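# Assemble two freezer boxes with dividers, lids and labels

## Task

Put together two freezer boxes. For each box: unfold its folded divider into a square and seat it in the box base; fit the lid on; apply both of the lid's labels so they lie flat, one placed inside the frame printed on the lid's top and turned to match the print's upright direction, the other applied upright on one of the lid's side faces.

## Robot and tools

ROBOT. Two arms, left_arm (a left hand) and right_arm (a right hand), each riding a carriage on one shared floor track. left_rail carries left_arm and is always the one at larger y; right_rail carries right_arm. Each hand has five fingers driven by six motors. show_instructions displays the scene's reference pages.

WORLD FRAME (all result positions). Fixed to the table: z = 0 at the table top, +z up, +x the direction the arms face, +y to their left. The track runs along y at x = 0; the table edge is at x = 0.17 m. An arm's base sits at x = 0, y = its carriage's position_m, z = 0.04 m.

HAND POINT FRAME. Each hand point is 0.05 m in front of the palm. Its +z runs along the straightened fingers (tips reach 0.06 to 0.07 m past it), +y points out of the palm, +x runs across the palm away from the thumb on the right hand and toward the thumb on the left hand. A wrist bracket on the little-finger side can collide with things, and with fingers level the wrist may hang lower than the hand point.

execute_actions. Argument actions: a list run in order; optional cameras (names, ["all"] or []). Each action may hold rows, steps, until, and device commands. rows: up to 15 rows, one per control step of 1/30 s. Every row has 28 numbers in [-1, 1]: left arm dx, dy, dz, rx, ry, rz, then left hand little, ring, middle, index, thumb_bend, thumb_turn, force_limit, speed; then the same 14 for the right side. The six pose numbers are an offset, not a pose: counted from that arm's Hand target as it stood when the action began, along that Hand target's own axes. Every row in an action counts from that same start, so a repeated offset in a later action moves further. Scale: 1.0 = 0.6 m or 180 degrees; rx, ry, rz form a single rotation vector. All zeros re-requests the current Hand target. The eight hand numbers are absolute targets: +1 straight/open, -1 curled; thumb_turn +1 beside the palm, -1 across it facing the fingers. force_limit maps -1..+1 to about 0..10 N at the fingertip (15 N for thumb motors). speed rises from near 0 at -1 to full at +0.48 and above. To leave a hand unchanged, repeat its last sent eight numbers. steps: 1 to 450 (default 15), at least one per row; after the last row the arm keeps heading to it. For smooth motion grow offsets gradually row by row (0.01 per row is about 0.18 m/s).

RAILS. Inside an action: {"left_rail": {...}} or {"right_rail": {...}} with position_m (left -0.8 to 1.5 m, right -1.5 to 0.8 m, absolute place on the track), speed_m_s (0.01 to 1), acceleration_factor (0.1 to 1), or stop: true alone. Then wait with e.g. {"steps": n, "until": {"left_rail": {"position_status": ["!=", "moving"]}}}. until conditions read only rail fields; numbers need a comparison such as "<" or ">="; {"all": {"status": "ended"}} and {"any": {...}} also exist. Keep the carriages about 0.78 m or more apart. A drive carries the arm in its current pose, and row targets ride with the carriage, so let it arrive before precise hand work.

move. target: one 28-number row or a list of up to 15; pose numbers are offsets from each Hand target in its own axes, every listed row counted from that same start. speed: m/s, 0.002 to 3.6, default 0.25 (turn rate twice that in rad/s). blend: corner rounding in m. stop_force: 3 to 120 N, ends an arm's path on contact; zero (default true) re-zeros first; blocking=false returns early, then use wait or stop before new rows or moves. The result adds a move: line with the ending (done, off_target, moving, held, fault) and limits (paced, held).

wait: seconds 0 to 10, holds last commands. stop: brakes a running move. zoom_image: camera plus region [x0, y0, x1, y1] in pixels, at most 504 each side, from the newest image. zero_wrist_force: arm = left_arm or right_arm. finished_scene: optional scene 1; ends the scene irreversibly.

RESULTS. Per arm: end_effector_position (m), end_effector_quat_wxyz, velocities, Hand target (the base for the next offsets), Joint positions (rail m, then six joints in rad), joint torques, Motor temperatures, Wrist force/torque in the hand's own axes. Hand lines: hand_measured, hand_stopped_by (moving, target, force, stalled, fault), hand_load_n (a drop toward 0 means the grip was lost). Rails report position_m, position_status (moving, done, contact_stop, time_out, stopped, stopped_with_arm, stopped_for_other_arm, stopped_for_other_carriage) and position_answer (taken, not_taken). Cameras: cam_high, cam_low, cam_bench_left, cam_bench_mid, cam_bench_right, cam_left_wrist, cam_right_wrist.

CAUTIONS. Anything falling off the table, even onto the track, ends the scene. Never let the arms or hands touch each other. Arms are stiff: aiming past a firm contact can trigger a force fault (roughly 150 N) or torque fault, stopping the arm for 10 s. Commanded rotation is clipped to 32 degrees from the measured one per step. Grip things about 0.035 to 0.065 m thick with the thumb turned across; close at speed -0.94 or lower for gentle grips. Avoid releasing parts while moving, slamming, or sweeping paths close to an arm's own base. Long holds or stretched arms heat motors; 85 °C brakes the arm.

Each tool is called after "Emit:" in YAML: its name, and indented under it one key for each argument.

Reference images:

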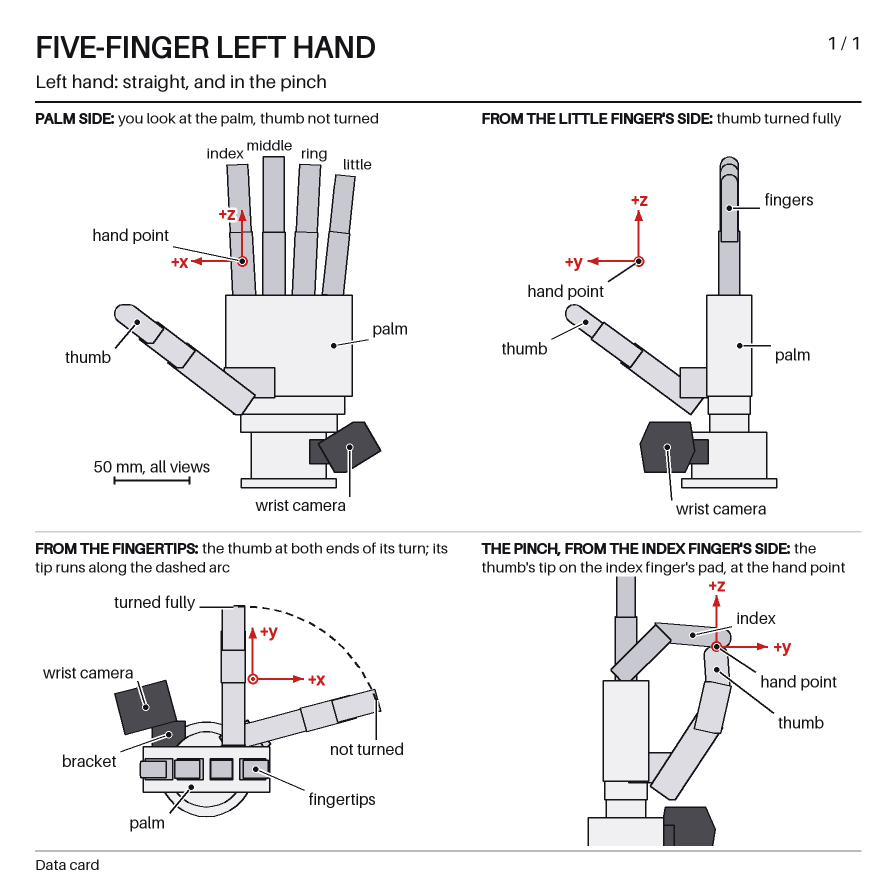

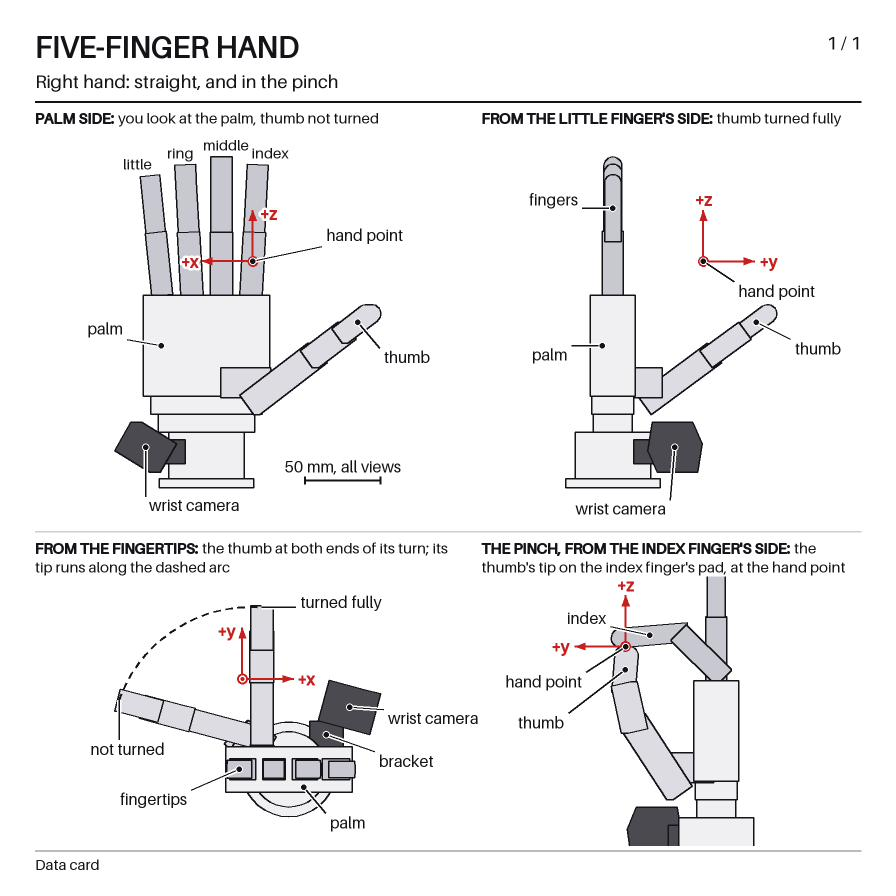

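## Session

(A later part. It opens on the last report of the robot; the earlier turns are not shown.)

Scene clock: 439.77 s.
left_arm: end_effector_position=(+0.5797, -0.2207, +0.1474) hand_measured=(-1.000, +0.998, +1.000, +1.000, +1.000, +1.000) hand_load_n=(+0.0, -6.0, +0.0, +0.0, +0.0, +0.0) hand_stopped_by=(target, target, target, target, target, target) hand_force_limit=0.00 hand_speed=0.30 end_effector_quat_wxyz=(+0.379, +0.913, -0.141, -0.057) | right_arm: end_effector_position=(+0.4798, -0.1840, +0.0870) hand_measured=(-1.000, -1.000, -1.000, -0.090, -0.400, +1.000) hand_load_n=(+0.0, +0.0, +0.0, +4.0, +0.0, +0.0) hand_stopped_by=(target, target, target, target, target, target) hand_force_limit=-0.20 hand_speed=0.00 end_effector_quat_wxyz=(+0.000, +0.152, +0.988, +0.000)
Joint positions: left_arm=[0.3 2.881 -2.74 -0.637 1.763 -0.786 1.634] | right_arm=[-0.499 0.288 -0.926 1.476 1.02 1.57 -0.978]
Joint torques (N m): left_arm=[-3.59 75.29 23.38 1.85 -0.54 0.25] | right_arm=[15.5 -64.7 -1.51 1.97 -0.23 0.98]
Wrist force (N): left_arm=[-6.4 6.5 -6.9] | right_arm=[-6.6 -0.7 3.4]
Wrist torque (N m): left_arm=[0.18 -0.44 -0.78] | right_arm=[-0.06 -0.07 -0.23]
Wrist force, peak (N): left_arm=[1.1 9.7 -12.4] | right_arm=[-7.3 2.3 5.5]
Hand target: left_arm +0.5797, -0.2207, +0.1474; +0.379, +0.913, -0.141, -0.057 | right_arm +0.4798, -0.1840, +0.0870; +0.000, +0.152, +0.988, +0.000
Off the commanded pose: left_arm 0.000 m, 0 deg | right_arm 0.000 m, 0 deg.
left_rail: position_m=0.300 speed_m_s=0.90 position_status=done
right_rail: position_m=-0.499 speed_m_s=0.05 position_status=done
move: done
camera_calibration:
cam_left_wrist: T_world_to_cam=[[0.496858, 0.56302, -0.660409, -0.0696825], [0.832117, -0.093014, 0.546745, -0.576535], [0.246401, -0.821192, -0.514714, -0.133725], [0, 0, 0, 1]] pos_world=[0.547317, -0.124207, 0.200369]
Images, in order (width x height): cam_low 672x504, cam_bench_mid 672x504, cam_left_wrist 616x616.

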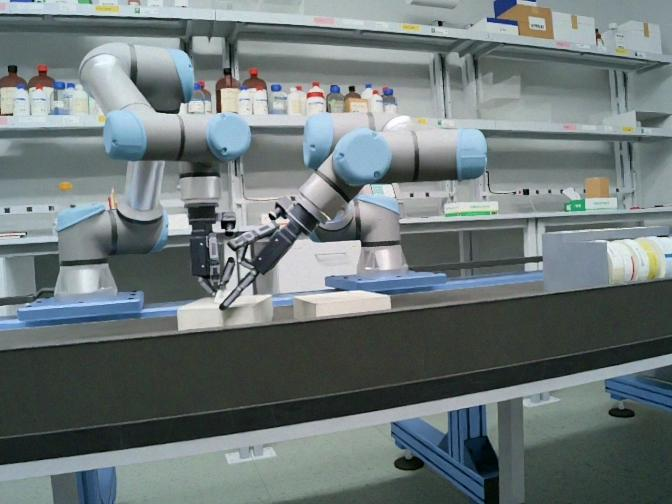

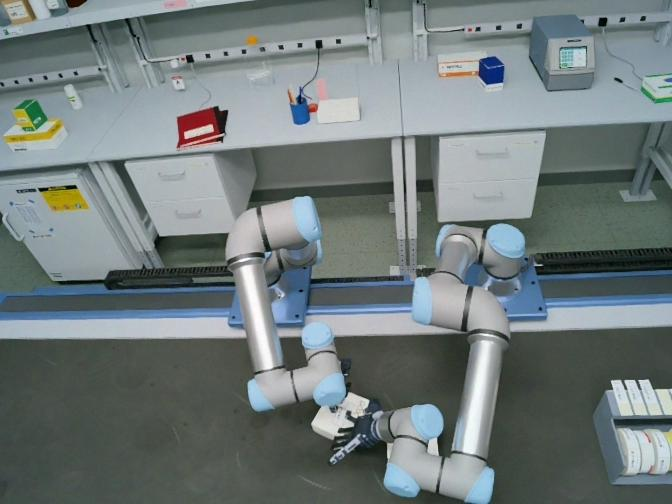

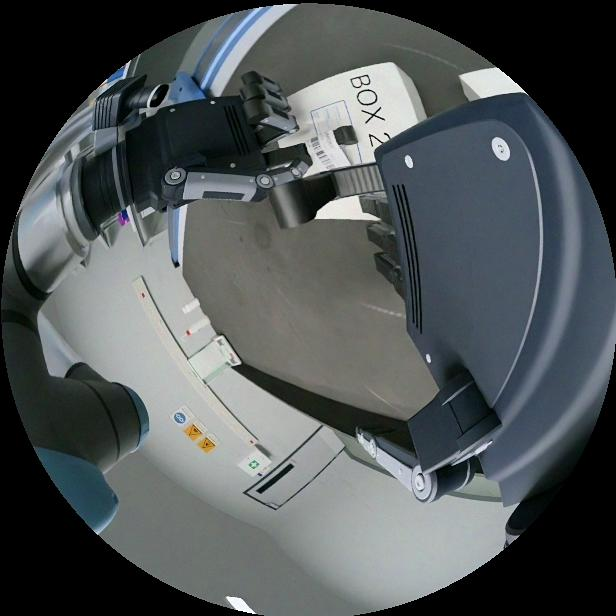

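Emit:
move:
  target: [0,0,0,0,0,0,-1,1,1,1,1,1,0,0.3,0.03,0.004,0,0,0,0,-1,-1,-1,-0.09,-0.4,1,-0.2,0.0]
  speed: 0.04
  cameras: ["cam_low", "cam_bench_mid", "cam_left_wrist"]

Emit:
zoom_image:
  camera: "cam_bench_mid"
  region: [300, 385, 384, 448]

Emit:
zoom_image:
  camera: "cam_left_wrist"
  region: [200, 70, 400, 250]

Scene clock: 441.67 s.
left_arm: end_effector_position=(+0.5797, -0.2207, +0.1474) hand_measured=(-1.000, +0.998, +1.000, +1.000, +1.000, +1.000) hand_load_n=(+0.0, -6.5, +0.0, +0.0, +0.0, +0.0) hand_stopped_by=(target, target, target, target, target, target) hand_force_limit=0.00 hand_speed=0.30 end_effector_quat_wxyz=(+0.379, +0.913, -0.141, -0.057) | right_arm: end_effector_position=(+0.4634, -0.1763, +0.0870) hand_measured=(-1.000, -1.000, -1.000, -0.090, -0.400, +1.000) hand_load_n=(+0.0, +0.0, +0.0, +3.0, +0.0, +0.0) hand_stopped_by=(target, target, target, target, target, target) hand_force_limit=-0.20 hand_speed=0.00 end_effector_quat_wxyz=(+0.000, +0.152, +0.988, +0.000)
Joint positions: left_arm=[0.3 2.881 -2.74 -0.637 1.763 -0.786 1.634] | right_arm=[-0.499 0.313 -0.946 1.511 1.005 1.571 -0.953]
Joint torques (N m): left_arm=[-1.81 75.35 24.2 1.87 -0.65 0.34] | right_arm=[17.16 -62.41 1.01 2.11 1.04 0.7]
Wrist force (N): left_arm=[-6.5 6.0 -6.9] | right_arm=[-7.2 -0.5 3.0]
Wrist torque (N m): left_arm=[0.18 -0.48 -0.84] | right_arm=[-0.05 -0.11 -0.22]
Wrist force, peak (N): left_arm=[-8.0 7.2 -6.4] | right_arm=[-8.9 0.1 4.1]
Hand target: left_arm +0.5797, -0.2207, +0.1474; +0.379, +0.913, -0.141, -0.057 | right_arm +0.4634, -0.1763, +0.0870; +0.000, +0.152, +0.988, +0.000
Off the commanded pose: left_arm 0.000 m, 0 deg | right_arm 0.000 m, 0 deg.
left_rail: position_m=0.300 speed_m_s=0.90 position_status=done
right_rail: position_m=-0.499 speed_m_s=0.05 position_status=done
move: done
camera_calibration:
cam_left_wrist: T_world_to_cam=[[0.496915, 0.562961, -0.660416, -0.0697198], [0.832079, -0.0929964, 0.546806, -0.576524], [0.246414, -0.821235, -0.514639, -0.133752], [0, 0, 0, 1]] pos_world=[0.547317, -0.124207, 0.200368]
Images, in order (width x height): cam_low 672x504, cam_bench_mid 672x504, cam_left_wrist 616x616.

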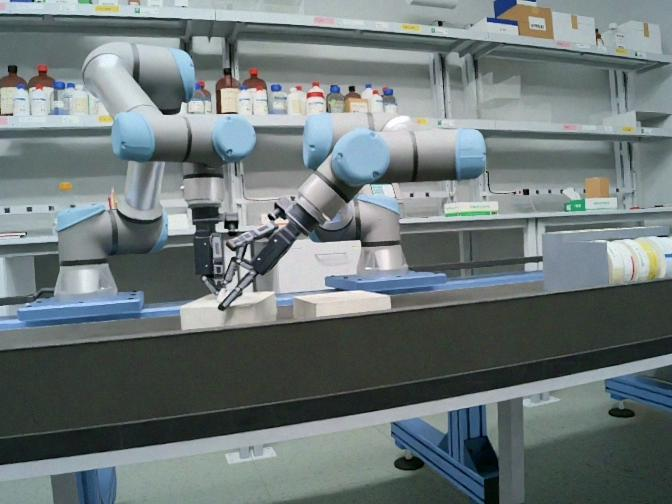

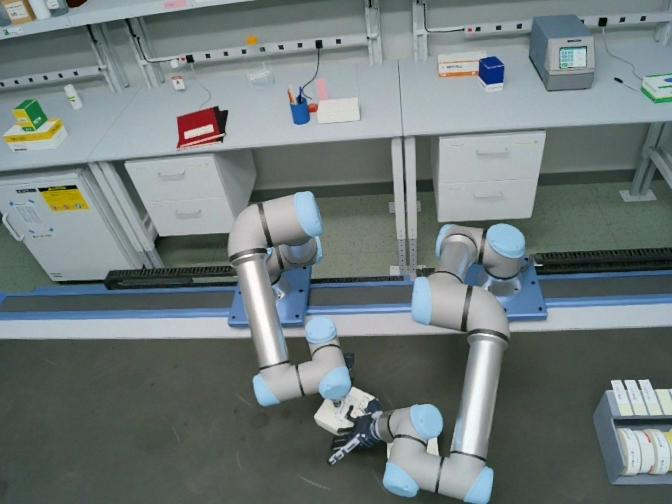

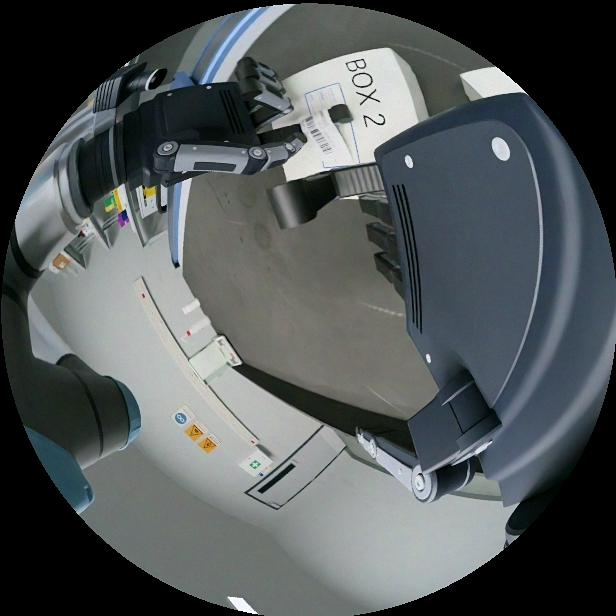

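Scaled by 6.000 from the camera's 672x504 image, which has a finer 960x720 frame.

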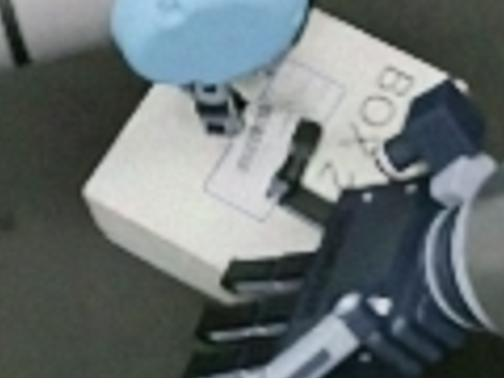

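Scaled by 2.520 from the camera's 616x616 image, which has a finer 880x880 frame.

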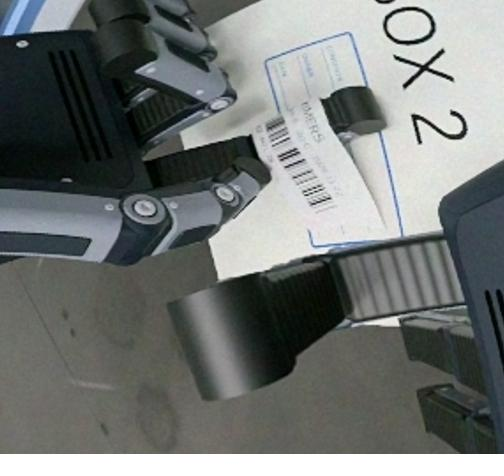

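Emit:
move:
  target: [0,0,0,0,0,0,-1,1,1,1,1,1,0,0.3,-0.0175,-0.0015,0,0,0,0.0639,-1,-1,-1,-0.09,-0.4,1,-0.2,0.0]
  speed: 0.05

Emit:
move:
  target: [0,0,0,0,0,0,-1,1,1,1,1,1,0,0.3,0,0,-0.05,0,0,0,-1,-1,-1,-0.09,-0.4,1,-0.2,0.0]
  speed: 0.02
  stop_force: 5.5
  cameras: ["cam_low", "cam_bench_mid", "cam_left_wrist"]

Emit:
zoom_image:
  camera: "cam_low"
  region: [165, 255, 285, 337]

Emit:
zoom_image:
  camera: "cam_left_wrist"
  region: [200, 50, 400, 230]

Scene clock: 445.20 s.
left_arm: end_effector_position=(+0.5797, -0.2207, +0.1474) hand_measured=(-1.000, +0.998, +1.000, +1.000, +1.000, +1.000) hand_load_n=(+0.0, -7.0, +0.0, +0.0, +0.0, +0.0) hand_stopped_by=(target, target, target, target, target, target) hand_force_limit=0.00 hand_speed=0.30 end_effector_quat_wxyz=(+0.379, +0.913, -0.141, -0.057) | right_arm: end_effector_position=(+0.4731, -0.1803, +0.0870) hand_measured=(-1.000, -1.000, -1.000, -0.090, -0.400, +1.000) hand_load_n=(-0.5, +0.0, +0.0, +0.5, +0.0, +0.0) hand_stopped_by=(target, target, target, target, target, target) hand_force_limit=-0.20 hand_speed=0.00 end_effector_quat_wxyz=(+0.000, +0.250, +0.968, +0.000)
Joint positions: left_arm=[0.3 2.881 -2.74 -0.637 1.763 -0.786 1.634] | right_arm=[-0.499 0.325 -0.937 1.495 1.012 1.57 -0.74]
Joint torques (N m): left_arm=[-2.85 75.62 22.37 1.11 -0.74 0.47] | right_arm=[11.91 -25.32 -35.11 5.11 -0.22 1.15]
Wrist force (N): left_arm=[-1.5 7.2 -6.7] | right_arm=[0.0 -0.4 -0.6]
Wrist torque (N m): left_arm=[0.13 -0.19 -0.55] | right_arm=[0.00 -0.05 -0.13]
Wrist force, peak (N): left_arm=[-6.7 6.7 -7.1] | right_arm=[-7.5 -0.5 2.9]
Hand target: left_arm +0.5797, -0.2207, +0.1474; +0.379, +0.913, -0.141, -0.057 | right_arm +0.4731, -0.1803, +0.0870; +0.000, +0.250, +0.968, +0.000
Off the commanded pose: left_arm 0.000 m, 0 deg | right_arm 0.000 m, 0 deg.
left_rail: position_m=0.300 speed_m_s=0.90 position_status=done
right_rail: position_m=-0.499 speed_m_s=0.05 position_status=done
move: done

Scene clock: 447.53 s.
left_arm: end_effector_position=(+0.5797, -0.2207, +0.1474) hand_measured=(-1.000, +1.000, +1.000, +1.000, +1.000, +1.000) hand_load_n=(+0.0, +0.0, +0.0, +0.0, +0.0, +0.5) hand_stopped_by=(target, target, target, target, target, target) hand_force_limit=0.00 hand_speed=0.30 end_effector_quat_wxyz=(+0.379, +0.913, -0.141, -0.057) | right_arm: end_effector_position=(+0.4731, -0.1803, +0.1170) hand_measured=(-1.000, -1.000, -1.000, -0.090, -0.400, +1.000) hand_load_n=(+0.0, +0.0, +0.0, +0.5, +0.0, +0.5) hand_stopped_by=(target, target, target, target, target, target) hand_force_limit=-0.20 hand_speed=0.00 end_effector_quat_wxyz=(+0.000, +0.250, +0.968, +0.000)
Joint positions: left_arm=[0.3 2.881 -2.74 -0.637 1.763 -0.786 1.634] | right_arm=[-0.499 0.325 -0.973 1.468 1.074 1.571 -0.74]
Joint torques (N m): left_arm=[-2.51 74.89 21.86 -5.24 2.45 0.36] | right_arm=[5.62 -61 -36.65 5.24 1.99 -0.43]
Wrist force (N): left_arm=[-0.8 -0.5 -0.4] | right_arm=[0.0 -0.2 0.0]
Wrist torque (N m): left_arm=[-0.07 0.22 -0.16] | right_arm=[-0.01 0.01 -0.13]
Wrist force, peak (N): left_arm=[-1.5 7.4 -6.9] | right_arm=[-2.6 1.4 3.1]
Hand target: left_arm +0.5797, -0.2207, +0.1474; +0.379, +0.913, -0.141, -0.057 | right_arm +0.4731, -0.1804, +0.1170; +0.000, +0.250, +0.968, +0.000
Off the commanded pose: left_arm 0.000 m, 0 deg | right_arm 0.000 m, 0 deg.
left_rail: position_m=0.300 speed_m_s=0.90 position_status=done
right_rail: position_m=-0.499 speed_m_s=0.05 position_status=done
move: done
camera_calibration:
cam_left_wrist: T_world_to_cam=[[0.496915, 0.562961, -0.660416, -0.0697198], [0.832079, -0.0929964, 0.546806, -0.576524], [0.246414, -0.821235, -0.514639, -0.133752], [0, 0, 0, 1]] pos_world=[0.547317, -0.124207, 0.200368]
Images, in order (width x height): cam_low 672x504, cam_bench_mid 672x504, cam_left_wrist 616x616.

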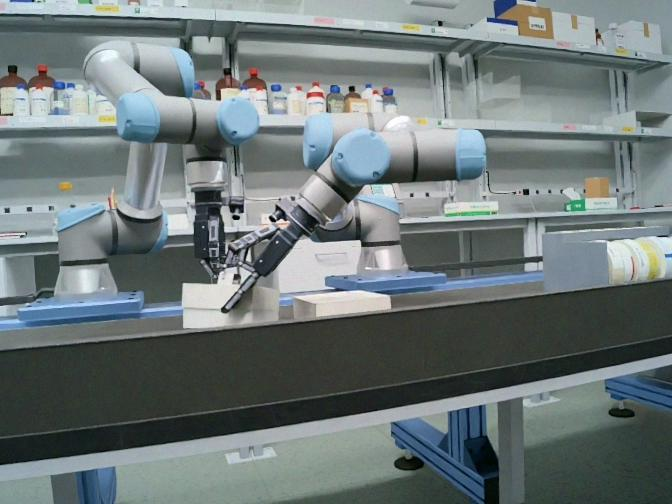

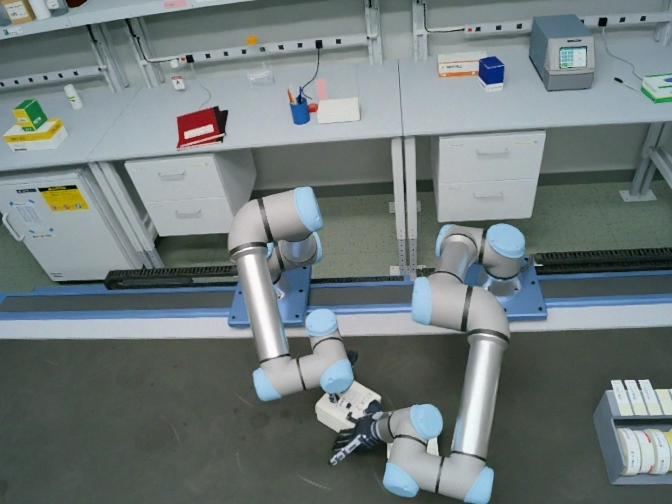

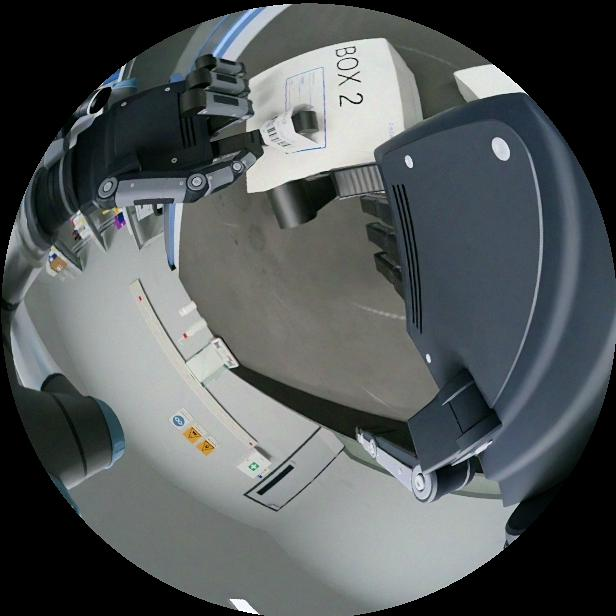

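Scaled by 4.200 from the camera's 672x504 image, which has a finer 960x720 frame.

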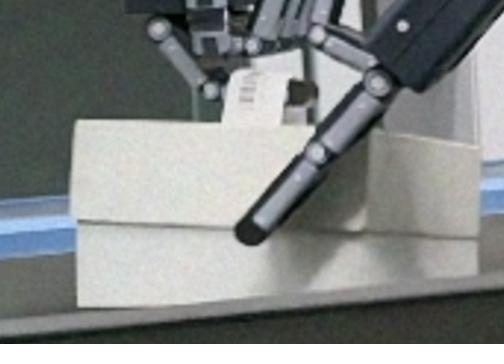

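Scaled by 2.520 from the camera's 616x616 image, which has a finer 880x880 frame.

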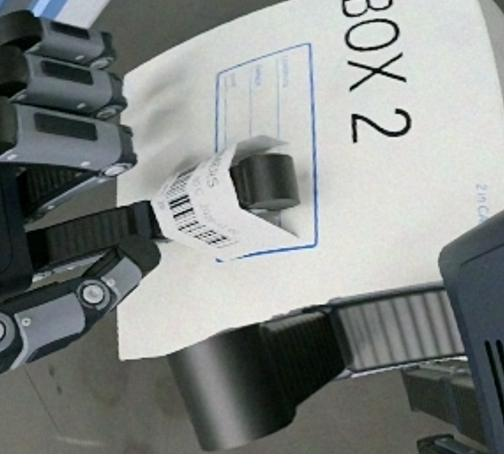

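Emit:
move:
  target: [0,0.0472,-0.0471,0,0,0,-1,1,1,1,1,1,0,0.3,0,0,0,0,0,0,-1,-1,-1,-0.09,-0.4,1,-0.2,0.0]
  speed: 0.1

Emit:
move:
  target: [0,0,0,0,0,0,-1,1,1,1,1,1,0,0.3,0,0,0.05,0,0,0,-1,-1,-1,-0.09,-0.4,1,-0.2,0.0]
  speed: 0.04
  stop_force: 8
  cameras: ["cam_low", "cam_bench_mid", "cam_left_wrist", "cam_high"]

Emit:
zoom_image:
  camera: "cam_low"
  region: [165, 255, 285, 337]

Emit:
zoom_image:
  camera: "cam_bench_mid"
  region: [300, 375, 390, 443]

Emit:
zoom_image:
  camera: "cam_left_wrist"
  region: [200, 80, 400, 260]

Scene clock: 450.10 s.
left_arm: end_effector_position=(+0.5796, -0.2207, +0.1874) hand_measured=(-1.000, +1.000, +1.000, +1.000, +1.000, +1.000) hand_load_n=(+0.0, +0.0, +0.0, +0.0, +0.0, +0.0) hand_stopped_by=(target, target, target, target, target, target) hand_force_limit=0.00 hand_speed=0.30 end_effector_quat_wxyz=(+0.379, +0.913, -0.141, -0.057) | right_arm: end_effector_position=(+0.4731, -0.1803, +0.1170) hand_measured=(-1.000, -1.000, -1.000, -0.090, -0.400, +1.000) hand_load_n=(+0.0, +0.0, +0.0, +1.0, +0.5, +0.0) hand_stopped_by=(target, target, target, target, target, target) hand_force_limit=-0.20 hand_speed=0.00 end_effector_quat_wxyz=(+0.000, +0.250, +0.968, +0.000)
Joint positions: left_arm=[0.3 2.881 -2.707 -0.599 1.692 -0.786 1.634] | right_arm=[-0.499 0.325 -0.973 1.468 1.074 1.571 -0.74]
Joint torques (N m): left_arm=[4.17 86.94 30.08 -4.97 -0.28 1.05] | right_arm=[-5.27 -61.47 -35.83 5.24 2.02 -0.64]
Wrist force (N): left_arm=[-1.0 -0.4 -0.3] | right_arm=[0.4 -0.1 -0.1]
Wrist torque (N m): left_arm=[-0.10 0.25 -0.19] | right_arm=[0.02 -0.05 -0.10]
Wrist force, peak (N): left_arm=[-0.7 -1.3 0.3] | right_arm=[-0.1 -0.5 -0.3]
Hand target: left_arm +0.5796, -0.2207, +0.1874; +0.379, +0.913, -0.141, -0.057 | right_arm +0.4731, -0.1804, +0.1170; +0.000, +0.250, +0.968, +0.000
Off the commanded pose: left_arm 0.000 m, 0 deg | right_arm 0.000 m, 0 deg.
left_rail: position_m=0.300 speed_m_s=0.90 position_status=done
right_rail: position_m=-0.499 speed_m_s=0.05 position_status=done
move: done

Scene clock: 451.73 s.
left_arm: end_effector_position=(+0.5796, -0.2207, +0.1874) hand_measured=(-1.000, +1.000, +1.000, +1.000, +1.000, +1.000) hand_load_n=(+0.0, +0.0, +0.0, +0.0, +0.0, +0.0) hand_stopped_by=(target, target, target, target, target, target) hand_force_limit=0.00 hand_speed=0.30 end_effector_quat_wxyz=(+0.379, +0.913, -0.141, -0.057) | right_arm: end_effector_position=(+0.4731, -0.1803, +0.0870) hand_measured=(-1.000, -1.000, -1.000, -0.090, -0.400, +1.000) hand_load_n=(+0.0, +0.0, +0.0, +0.0, +0.0, +0.0) hand_stopped_by=(target, target, target, target, target, target) hand_force_limit=-0.20 hand_speed=0.00 end_effector_quat_wxyz=(+0.000, +0.250, +0.968, +0.000)
Joint positions: left_arm=[0.3 2.881 -2.707 -0.598 1.692 -0.786 1.634] | right_arm=[-0.499 0.325 -0.937 1.495 1.012 1.571 -0.74]
Joint torques (N m): left_arm=[5.99 87.87 29.11 -5.12 -0.3 0.92] | right_arm=[-5.97 -26.9 -0.43 0.79 1.06 0.6]
Wrist force (N): left_arm=[-1.1 -0.5 -0.3] | right_arm=[0.2 -0.3 -0.6]
Wrist torque (N m): left_arm=[-0.11 0.26 -0.19] | right_arm=[0.00 -0.06 -0.12]
Wrist force, peak (N): left_arm=[-1.1 -0.6 -0.3] | right_arm=[0.0 -0.7 -0.9]
Hand target: left_arm +0.5796, -0.2207, +0.1874; +0.379, +0.913, -0.141, -0.057 | right_arm +0.4731, -0.1803, +0.0870; +0.000, +0.250, +0.968, +0.000
Off the commanded pose: left_arm 0.000 m, 0 deg | right_arm 0.000 m, 0 deg.
left_rail: position_m=0.300 speed_m_s=0.90 position_status=done
right_rail: position_m=-0.499 speed_m_s=0.05 position_status=done
move: done
camera_calibration:
cam_left_wrist: T_world_to_cam=[[0.496915, 0.562961, -0.660416, -0.0432535], [0.832079, -0.0929964, 0.546806, -0.598313], [0.246414, -0.821235, -0.514639, -0.113142], [0, 0, 0, 1]] pos_world=[0.547217, -0.124207, 0.240368]
Images, in order (width x height): cam_high 672x504, cam_low 672x504, cam_bench_mid 672x504, cam_left_wrist 616x616.

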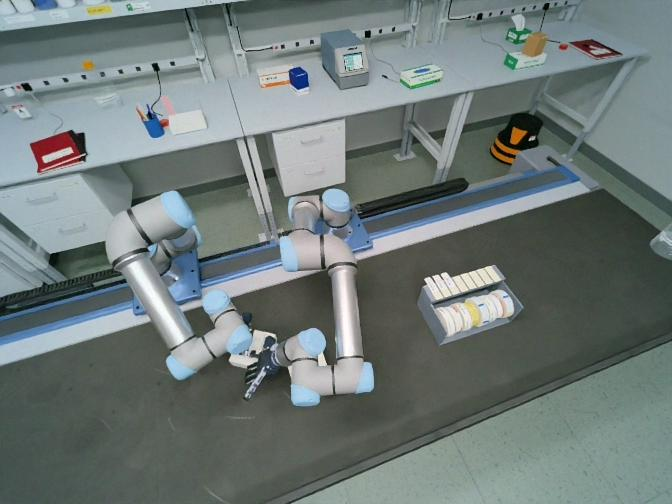

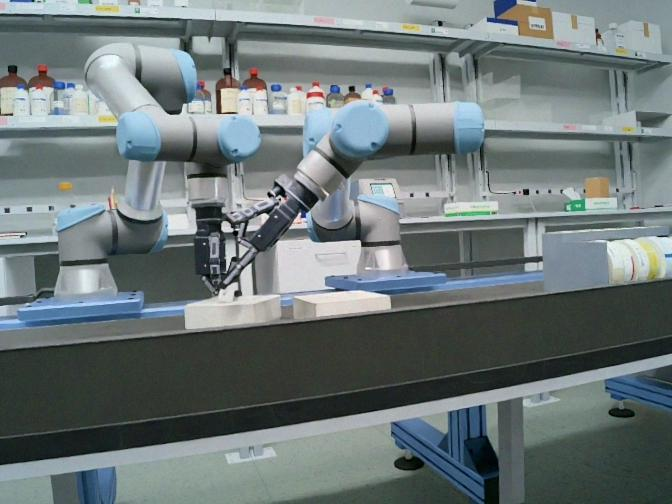

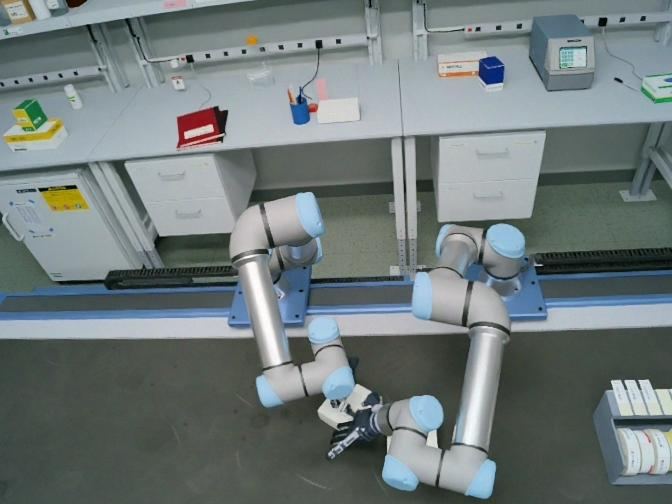

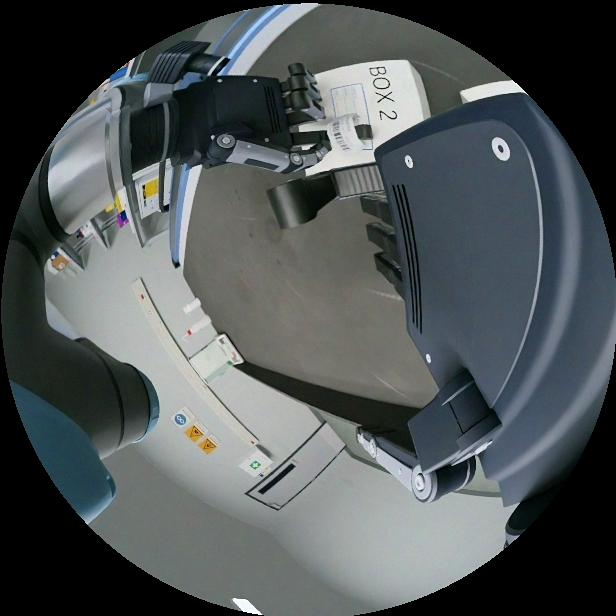

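Scaled by 4.200 from the camera's 672x504 image, which has a finer 960x720 frame.

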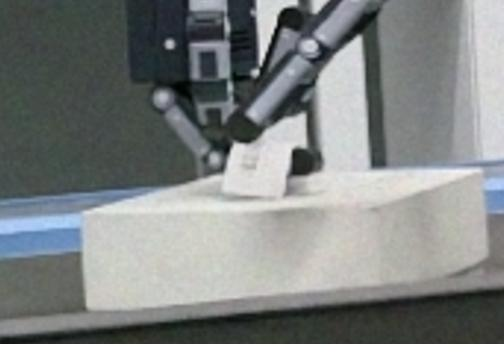

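Scaled by 5.600 from the camera's 672x504 image, which has a finer 960x720 frame.

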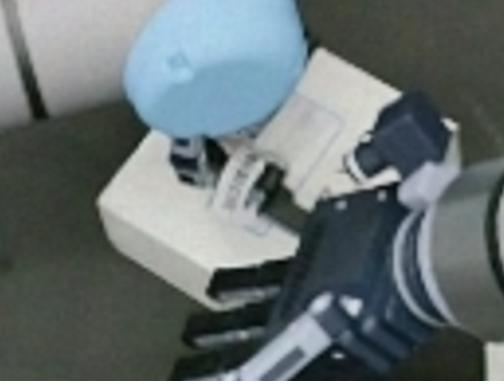

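Scaled by 2.520 from the camera's 616x616 image, which has a finer 880x880 frame.

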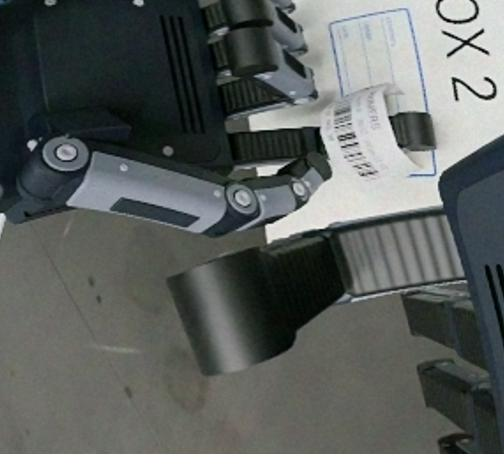

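Emit:
execute_actions:
  actions: []
  cameras: ["cam_bench_mid", "cam_left_wrist", "cam_low", "cam_right_wrist"]

Scene clock: 453.23 s.
left_arm: end_effector_position=(+0.5796, -0.2207, +0.1874) hand_measured=(-1.000, +1.000, +1.000, +1.000, +1.000, +1.000) hand_load_n=(+0.0, +0.0, +0.0, +0.0, -0.5, +0.0) hand_stopped_by=(target, target, target, target, target, target) hand_force_limit=0.00 hand_speed=0.30 end_effector_quat_wxyz=(+0.379, +0.913, -0.141, -0.057) | right_arm: end_effector_position=(+0.4731, -0.1803, +0.0870) hand_measured=(-1.000, -1.000, -1.000, -0.090, -0.400, +1.000) hand_load_n=(+0.0, +0.0, +0.0, +0.0, +0.0, +0.0) hand_stopped_by=(target, target, target, target, target, target) hand_force_limit=-0.20 hand_speed=0.00 end_effector_quat_wxyz=(+0.000, +0.250, +0.968, +0.000)
Joint positions: left_arm=[0.3 2.881 -2.707 -0.598 1.692 -0.786 1.634] | right_arm=[-0.499 0.325 -0.937 1.495 1.012 1.571 -0.74]
Joint velocities: within noise
Joint torques (N m): left_arm=[4.66 88.92 29.92 -5.23 -0.32 1.25] | right_arm=[-1.4 -27.8 -0.17 0.85 -0.11 1.14]
Motor temperatures (°C): left_arm=[20 24 21 26 30 23] | right_arm=[22 22 25 27 31 26]
Wrist force (N): left_arm=[-0.9 -0.5 -0.5] | right_arm=[0.0 -0.3 -0.9]
Wrist torque (N m): left_arm=[-0.11 0.23 -0.18] | right_arm=[0.00 -0.01 -0.14]
Wrist force, peak (N): left_arm=[-1.1 -0.6 -0.3] | right_arm=[0.2 -0.3 -1.0]
Hand target: left_arm +0.5796, -0.2207, +0.1874; +0.379, +0.913, -0.141, -0.057 | right_arm +0.4731, -0.1803, +0.0870; +0.000, +0.250, +0.968, +0.000
Off the commanded pose: left_arm 0.000 m, 0 deg | right_arm 0.000 m, 0 deg.
left_rail: position_m=0.300 speed_m_s=0.90 position_status=done
right_rail: position_m=-0.499 speed_m_s=0.05 position_status=done
camera_calibration:
cam_left_wrist: T_world_to_cam=[[0.496915, 0.562961, -0.660416, -0.0432535], [0.832079, -0.0929964, 0.546806, -0.598313], [0.246414, -0.821235, -0.514639, -0.113142], [0, 0, 0, 1]] pos_world=[0.547217, -0.124207, 0.240368]
cam_right_wrist: T_world_to_cam=[[0.248088, 0.968435, -0.0242021, 0.0646874], [0.80522, -0.192258, 0.560943, -0.472189], [0.538584, -0.158652, -0.8275, -0.101757], [0, 0, 0, 1]] pos_world=[0.418972, -0.169572, 0.182233]
Images, in order (width x height): cam_low 672x504, cam_bench_mid 672x504, cam_left_wrist 616x616, cam_right_wrist 616x616.

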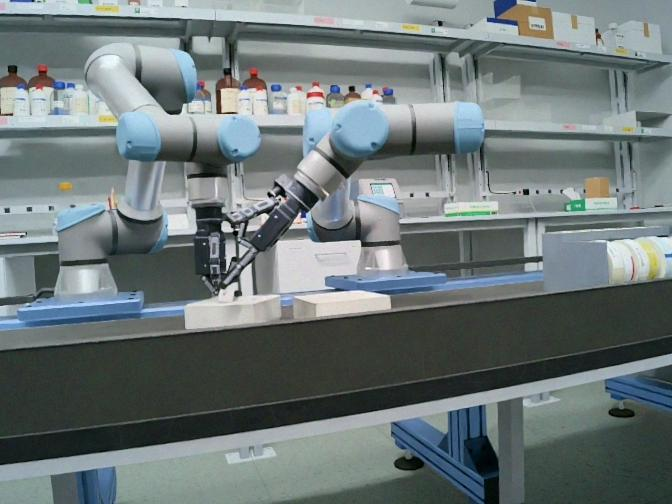

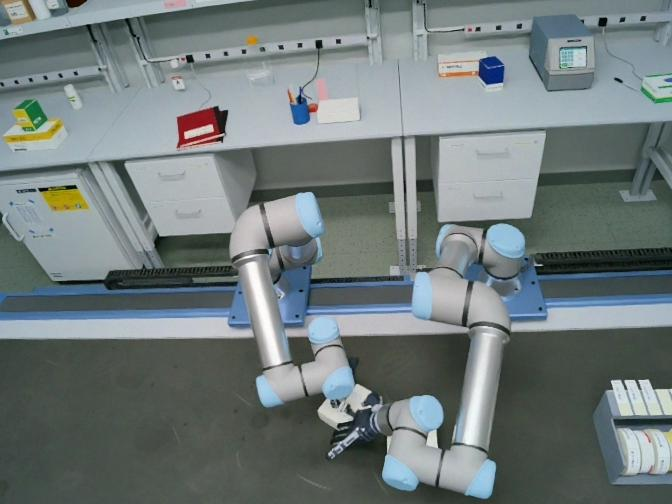

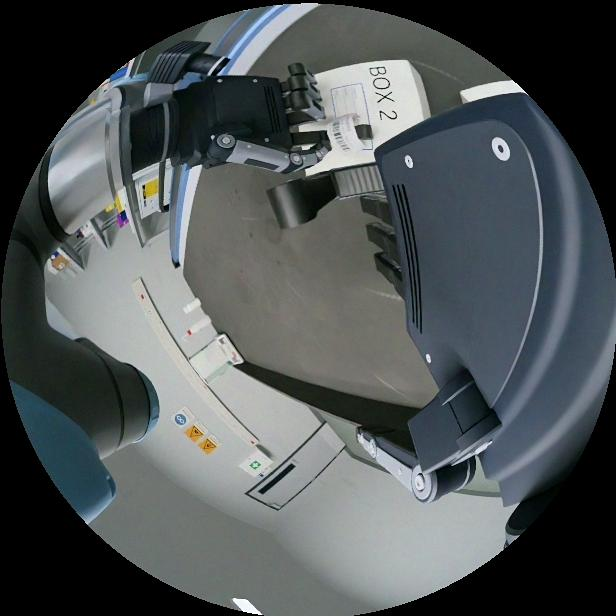

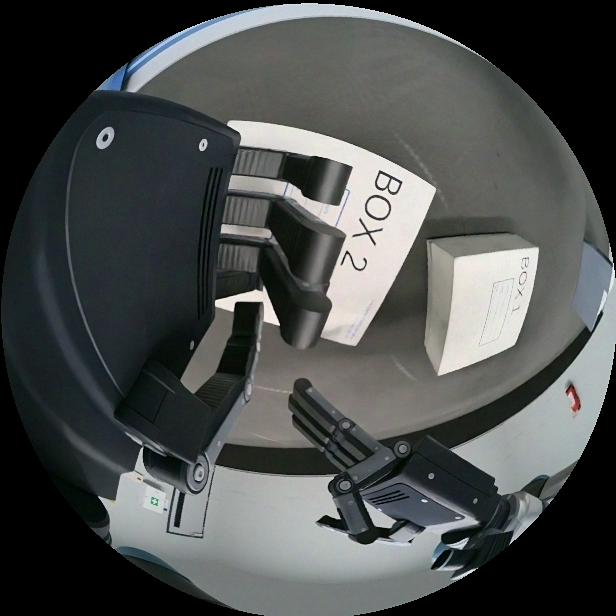

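Emit:
zoom_image:
  camera: "cam_left_wrist"
  region: [260, 40, 460, 220]

Emit:
zoom_image:
  camera: "cam_bench_mid"
  region: [280, 340, 480, 490]

Emit:
zoom_image:
  camera: "cam_low"
  region: [160, 220, 420, 360]

Scaled by 2.520 from the camera's 616x616 image, which has a finer 880x880 frame.

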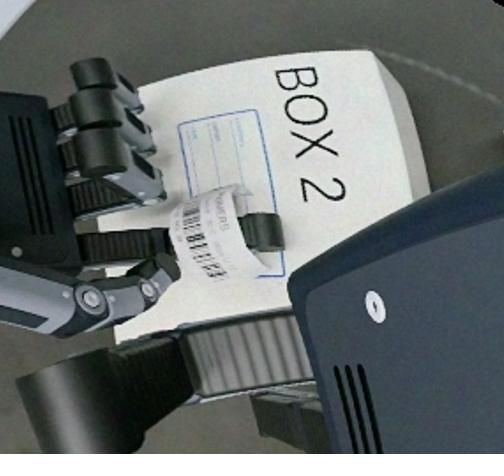

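Scaled by 2.520 from the camera's 672x504 image, which has a finer 960x720 frame.

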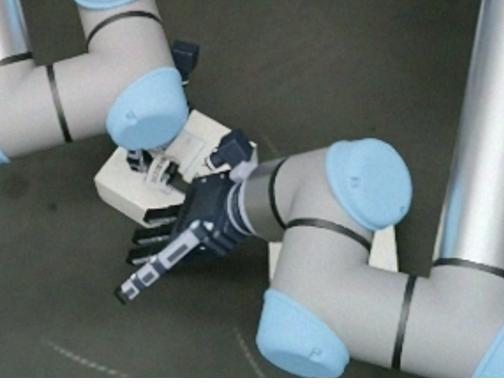

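Scaled by 1.938 from the camera's 672x504 image, which has a finer 960x720 frame.

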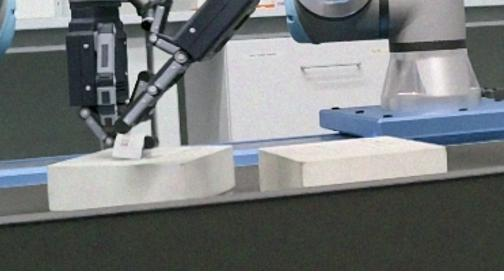

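Emit:
zoom_image:
  camera: "cam_bench_mid"
  region: [310, 370, 400, 440]

Emit:
zoom_image:
  camera: "cam_left_wrist"
  region: [300, 90, 400, 180]

Emit:
zoom_image:
  camera: "cam_right_wrist"
  region: [200, 110, 450, 370]

Scaled by 5.600 from the camera's 672x504 image, which has a finer 960x720 frame.

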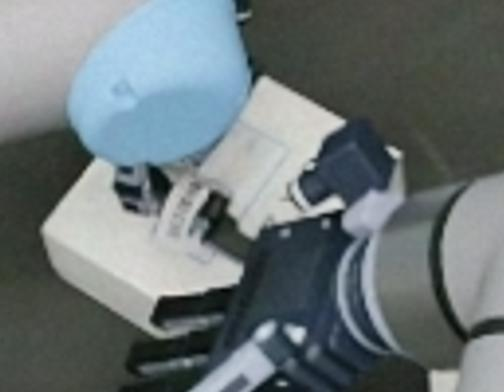

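Scaled by 5.040 from the camera's 616x616 image, which has a finer 880x880 frame.

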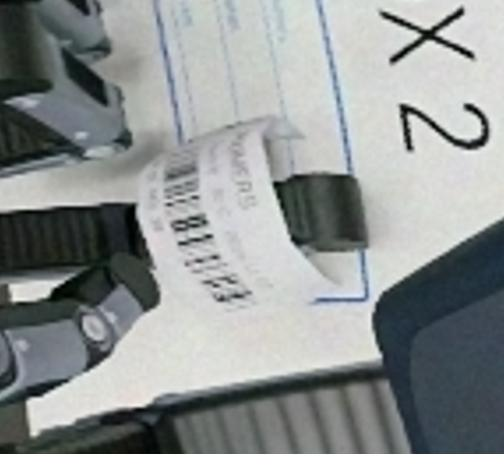

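Scaled by 1.938 from the camera's 616x616 image, which has a finer 880x880 frame.

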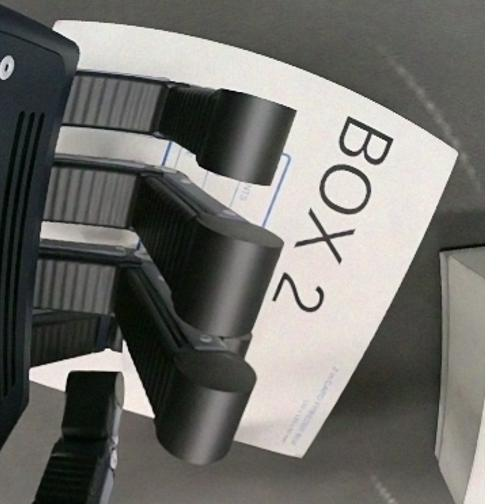

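Emit:
move:
  target: [-0.0462,0.0035,0.0035,0,0,0,-1,1,-1,-1,1,1,0,0.3,0,0,0,0,0,0,-1,0.1,-1,-0.09,-0.4,1,-0.2,-0.3]
  speed: 0.08
  cameras: ["cam_left_wrist", "cam_right_wrist"]

Scene clock: 461.43 s.
left_arm: end_effector_position=(+0.5522, -0.2152, +0.1874) hand_measured=(-1.000, +1.000, -1.000, -1.000, +1.000, +1.000) hand_load_n=(+0.0, +0.0, +0.0, +0.0, +0.0, +0.0) hand_stopped_by=(target, target, target, target, target, target) hand_force_limit=0.00 hand_speed=0.30 end_effector_quat_wxyz=(+0.379, +0.913, -0.141, -0.057) | right_arm: end_effector_position=(+0.4731, -0.1803, +0.0870) hand_measured=(-1.000, +0.052, -1.000, -0.090, -0.400, +1.000) hand_load_n=(+0.0, -12.0, +0.0, +0.0, +0.0, +0.0) hand_stopped_by=(target, stalled, target, target, target, target) hand_force_limit=-0.20 hand_speed=-0.30 end_effector_quat_wxyz=(+0.000, +0.250, +0.968, +0.000)
Joint positions: left_arm=[0.3 2.879 -2.608 -0.793 1.791 -0.786 1.63] | right_arm=[-0.499 0.325 -0.937 1.495 1.012 1.571 -0.74]
Joint torques (N m): left_arm=[4.17 83.3 4.94 0.37 2.65 -0.86] | right_arm=[5.44 -25.77 -0.21 1.94 -1.62 0.65]
Wrist force (N): left_arm=[-0.6 -0.2 -0.4] | right_arm=[-3.2 0.4 -13.2]
Wrist torque (N m): left_arm=[-0.02 0.19 -0.17] | right_arm=[0.06 0.35 -0.10]
Wrist force, peak (N): left_arm=[-1.3 -0.5 -0.2] | right_arm=[-3.2 0.7 -13.9]
Hand target: left_arm +0.5523, -0.2152, +0.1874; +0.379, +0.913, -0.141, -0.057 | right_arm +0.4731, -0.1803, +0.0870; +0.000, +0.250, +0.968, +0.000
Off the commanded pose: left_arm 0.000 m, 0 deg | right_arm 0.000 m, 0 deg.
left_rail: position_m=0.300 speed_m_s=0.90 position_status=done
right_rail: position_m=-0.499 speed_m_s=0.05 position_status=done
move: done
camera_calibration:
cam_left_wrist: T_world_to_cam=[[0.496972, 0.562924, -0.660405, -0.0328867], [0.832082, -0.0931335, 0.546777, -0.575043], [0.246288, -0.821245, -0.514684, -0.101874], [0, 0, 0, 1]] pos_world=[0.519917, -0.118707, 0.240269]
cam_right_wrist: T_world_to_cam=[[0.248088, 0.968435, -0.0242021, 0.0646874], [0.80522, -0.192258, 0.560943, -0.472189], [0.538584, -0.158652, -0.8275, -0.101757], [0, 0, 0, 1]] pos_world=[0.418972, -0.169572, 0.182233]
Images, in order (width x height): cam_left_wrist 616x616, cam_right_wrist 616x616.

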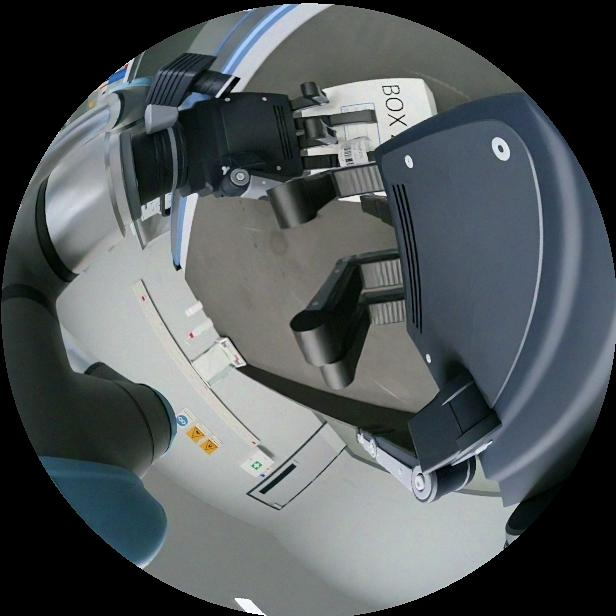

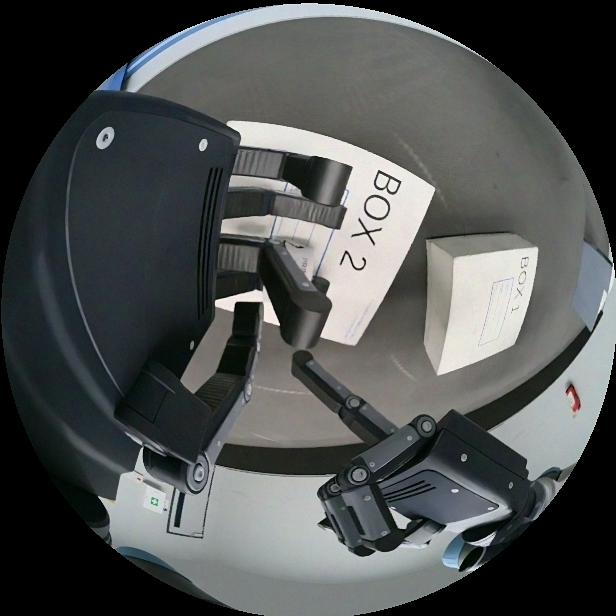

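Emit:
move:
  target: [0,-0.0506,0.0507,0,0,0,-1,1,-1,-1,1,1,0,0.3,0,0,0,0,0,0,-1,0.1,-1,-0.09,-0.4,1,-0.2,-0.3]
  speed: 0.04
  stop_force: 9
  cameras: ["cam_left_wrist", "cam_right_wrist"]

Scene clock: 463.80 s.
left_arm: end_effector_position=(+0.5523, -0.2152, +0.1523) hand_measured=(-1.000, +1.000, -1.000, -1.000, +1.000, +1.000) hand_load_n=(+0.0, -2.5, +0.0, +0.0, -0.5, +0.0) hand_stopped_by=(target, target, target, target, target, target) hand_force_limit=0.00 hand_speed=0.30 end_effector_quat_wxyz=(+0.379, +0.913, -0.141, -0.057) | right_arm: end_effector_position=(+0.4731, -0.1803, +0.0870) hand_measured=(-1.000, +0.052, -1.000, -0.090, -0.400, +1.000) hand_load_n=(+0.0, -11.5, +0.0, +0.0, +0.0, +0.0) hand_stopped_by=(target, stalled, target, target, target, target) hand_force_limit=-0.20 hand_speed=-0.30 end_effector_quat_wxyz=(+0.000, +0.250, +0.968, +0.000)
Joint positions: left_arm=[0.3 2.879 -2.641 -0.822 1.852 -0.786 1.631] | right_arm=[-0.499 0.325 -0.937 1.495 1.012 1.571 -0.74]
Joint torques (N m): left_arm=[-1.5 84.06 29.29 -4.73 0.78 -0.84] | right_arm=[9.92 -26.92 -2.4 4.09 -0.67 -0.6]
Wrist force (N): left_arm=[-0.6 2.1 -0.3] | right_arm=[-2.7 -1.8 -14.1]
Wrist torque (N m): left_arm=[-0.14 0.15 -0.25] | right_arm=[0.03 0.43 -0.20]
Wrist force, peak (N): left_arm=[-3.5 5.8 -15.0] | right_arm=[-2.6 -1.8 -14.5]
Hand target: left_arm +0.5523, -0.2152, +0.1523; +0.379, +0.913, -0.141, -0.057 (not the last commanded pose) | right_arm +0.4731, -0.1803, +0.0870; +0.000, +0.250, +0.968, +0.000
Off the commanded pose: left_arm 0.008 m, 0 deg | right_arm 0.000 m, 0 deg.
left_rail: position_m=0.300 speed_m_s=0.90 position_status=done
right_rail: position_m=-0.499 speed_m_s=0.05 position_status=done
move: contact (left_arm)
camera_calibration:
cam_left_wrist: T_world_to_cam=[[0.496904, 0.563015, -0.660379, -0.056076], [0.832089, -0.093045, 0.546782, -0.555928], [0.246402, -0.821192, -0.514713, -0.120011], [0, 0, 0, 1]] pos_world=[0.520017, -0.118707, 0.205169]
cam_right_wrist: T_world_to_cam=[[0.248086, 0.968436, -0.0242038, 0.0646888], [0.805221, -0.192255, 0.560943, -0.472189], [0.538584, -0.158652, -0.8275, -0.101757], [0, 0, 0, 1]] pos_world=[0.418972, -0.169572, 0.182233]
Images, in order (width x height): cam_left_wrist 616x616, cam_right_wrist 616x616.

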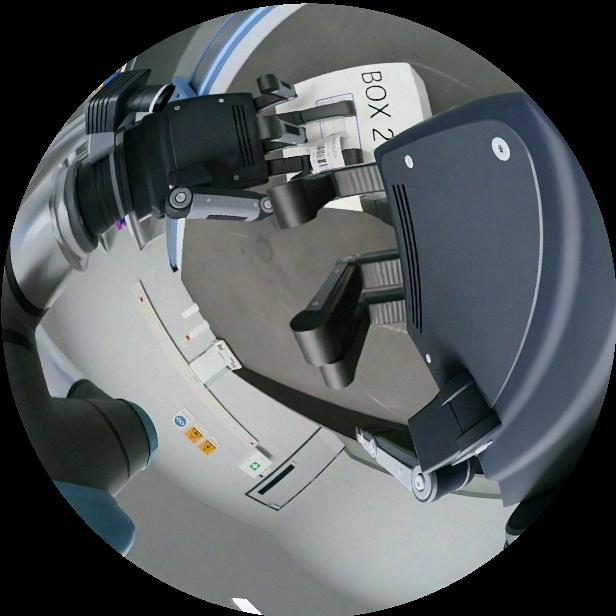

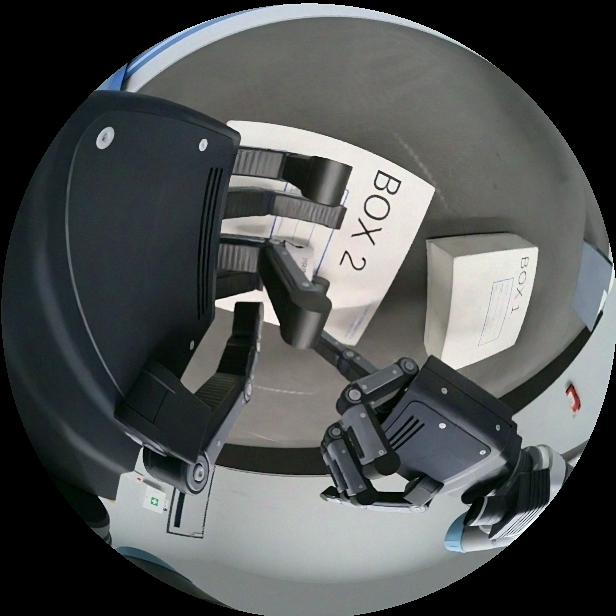

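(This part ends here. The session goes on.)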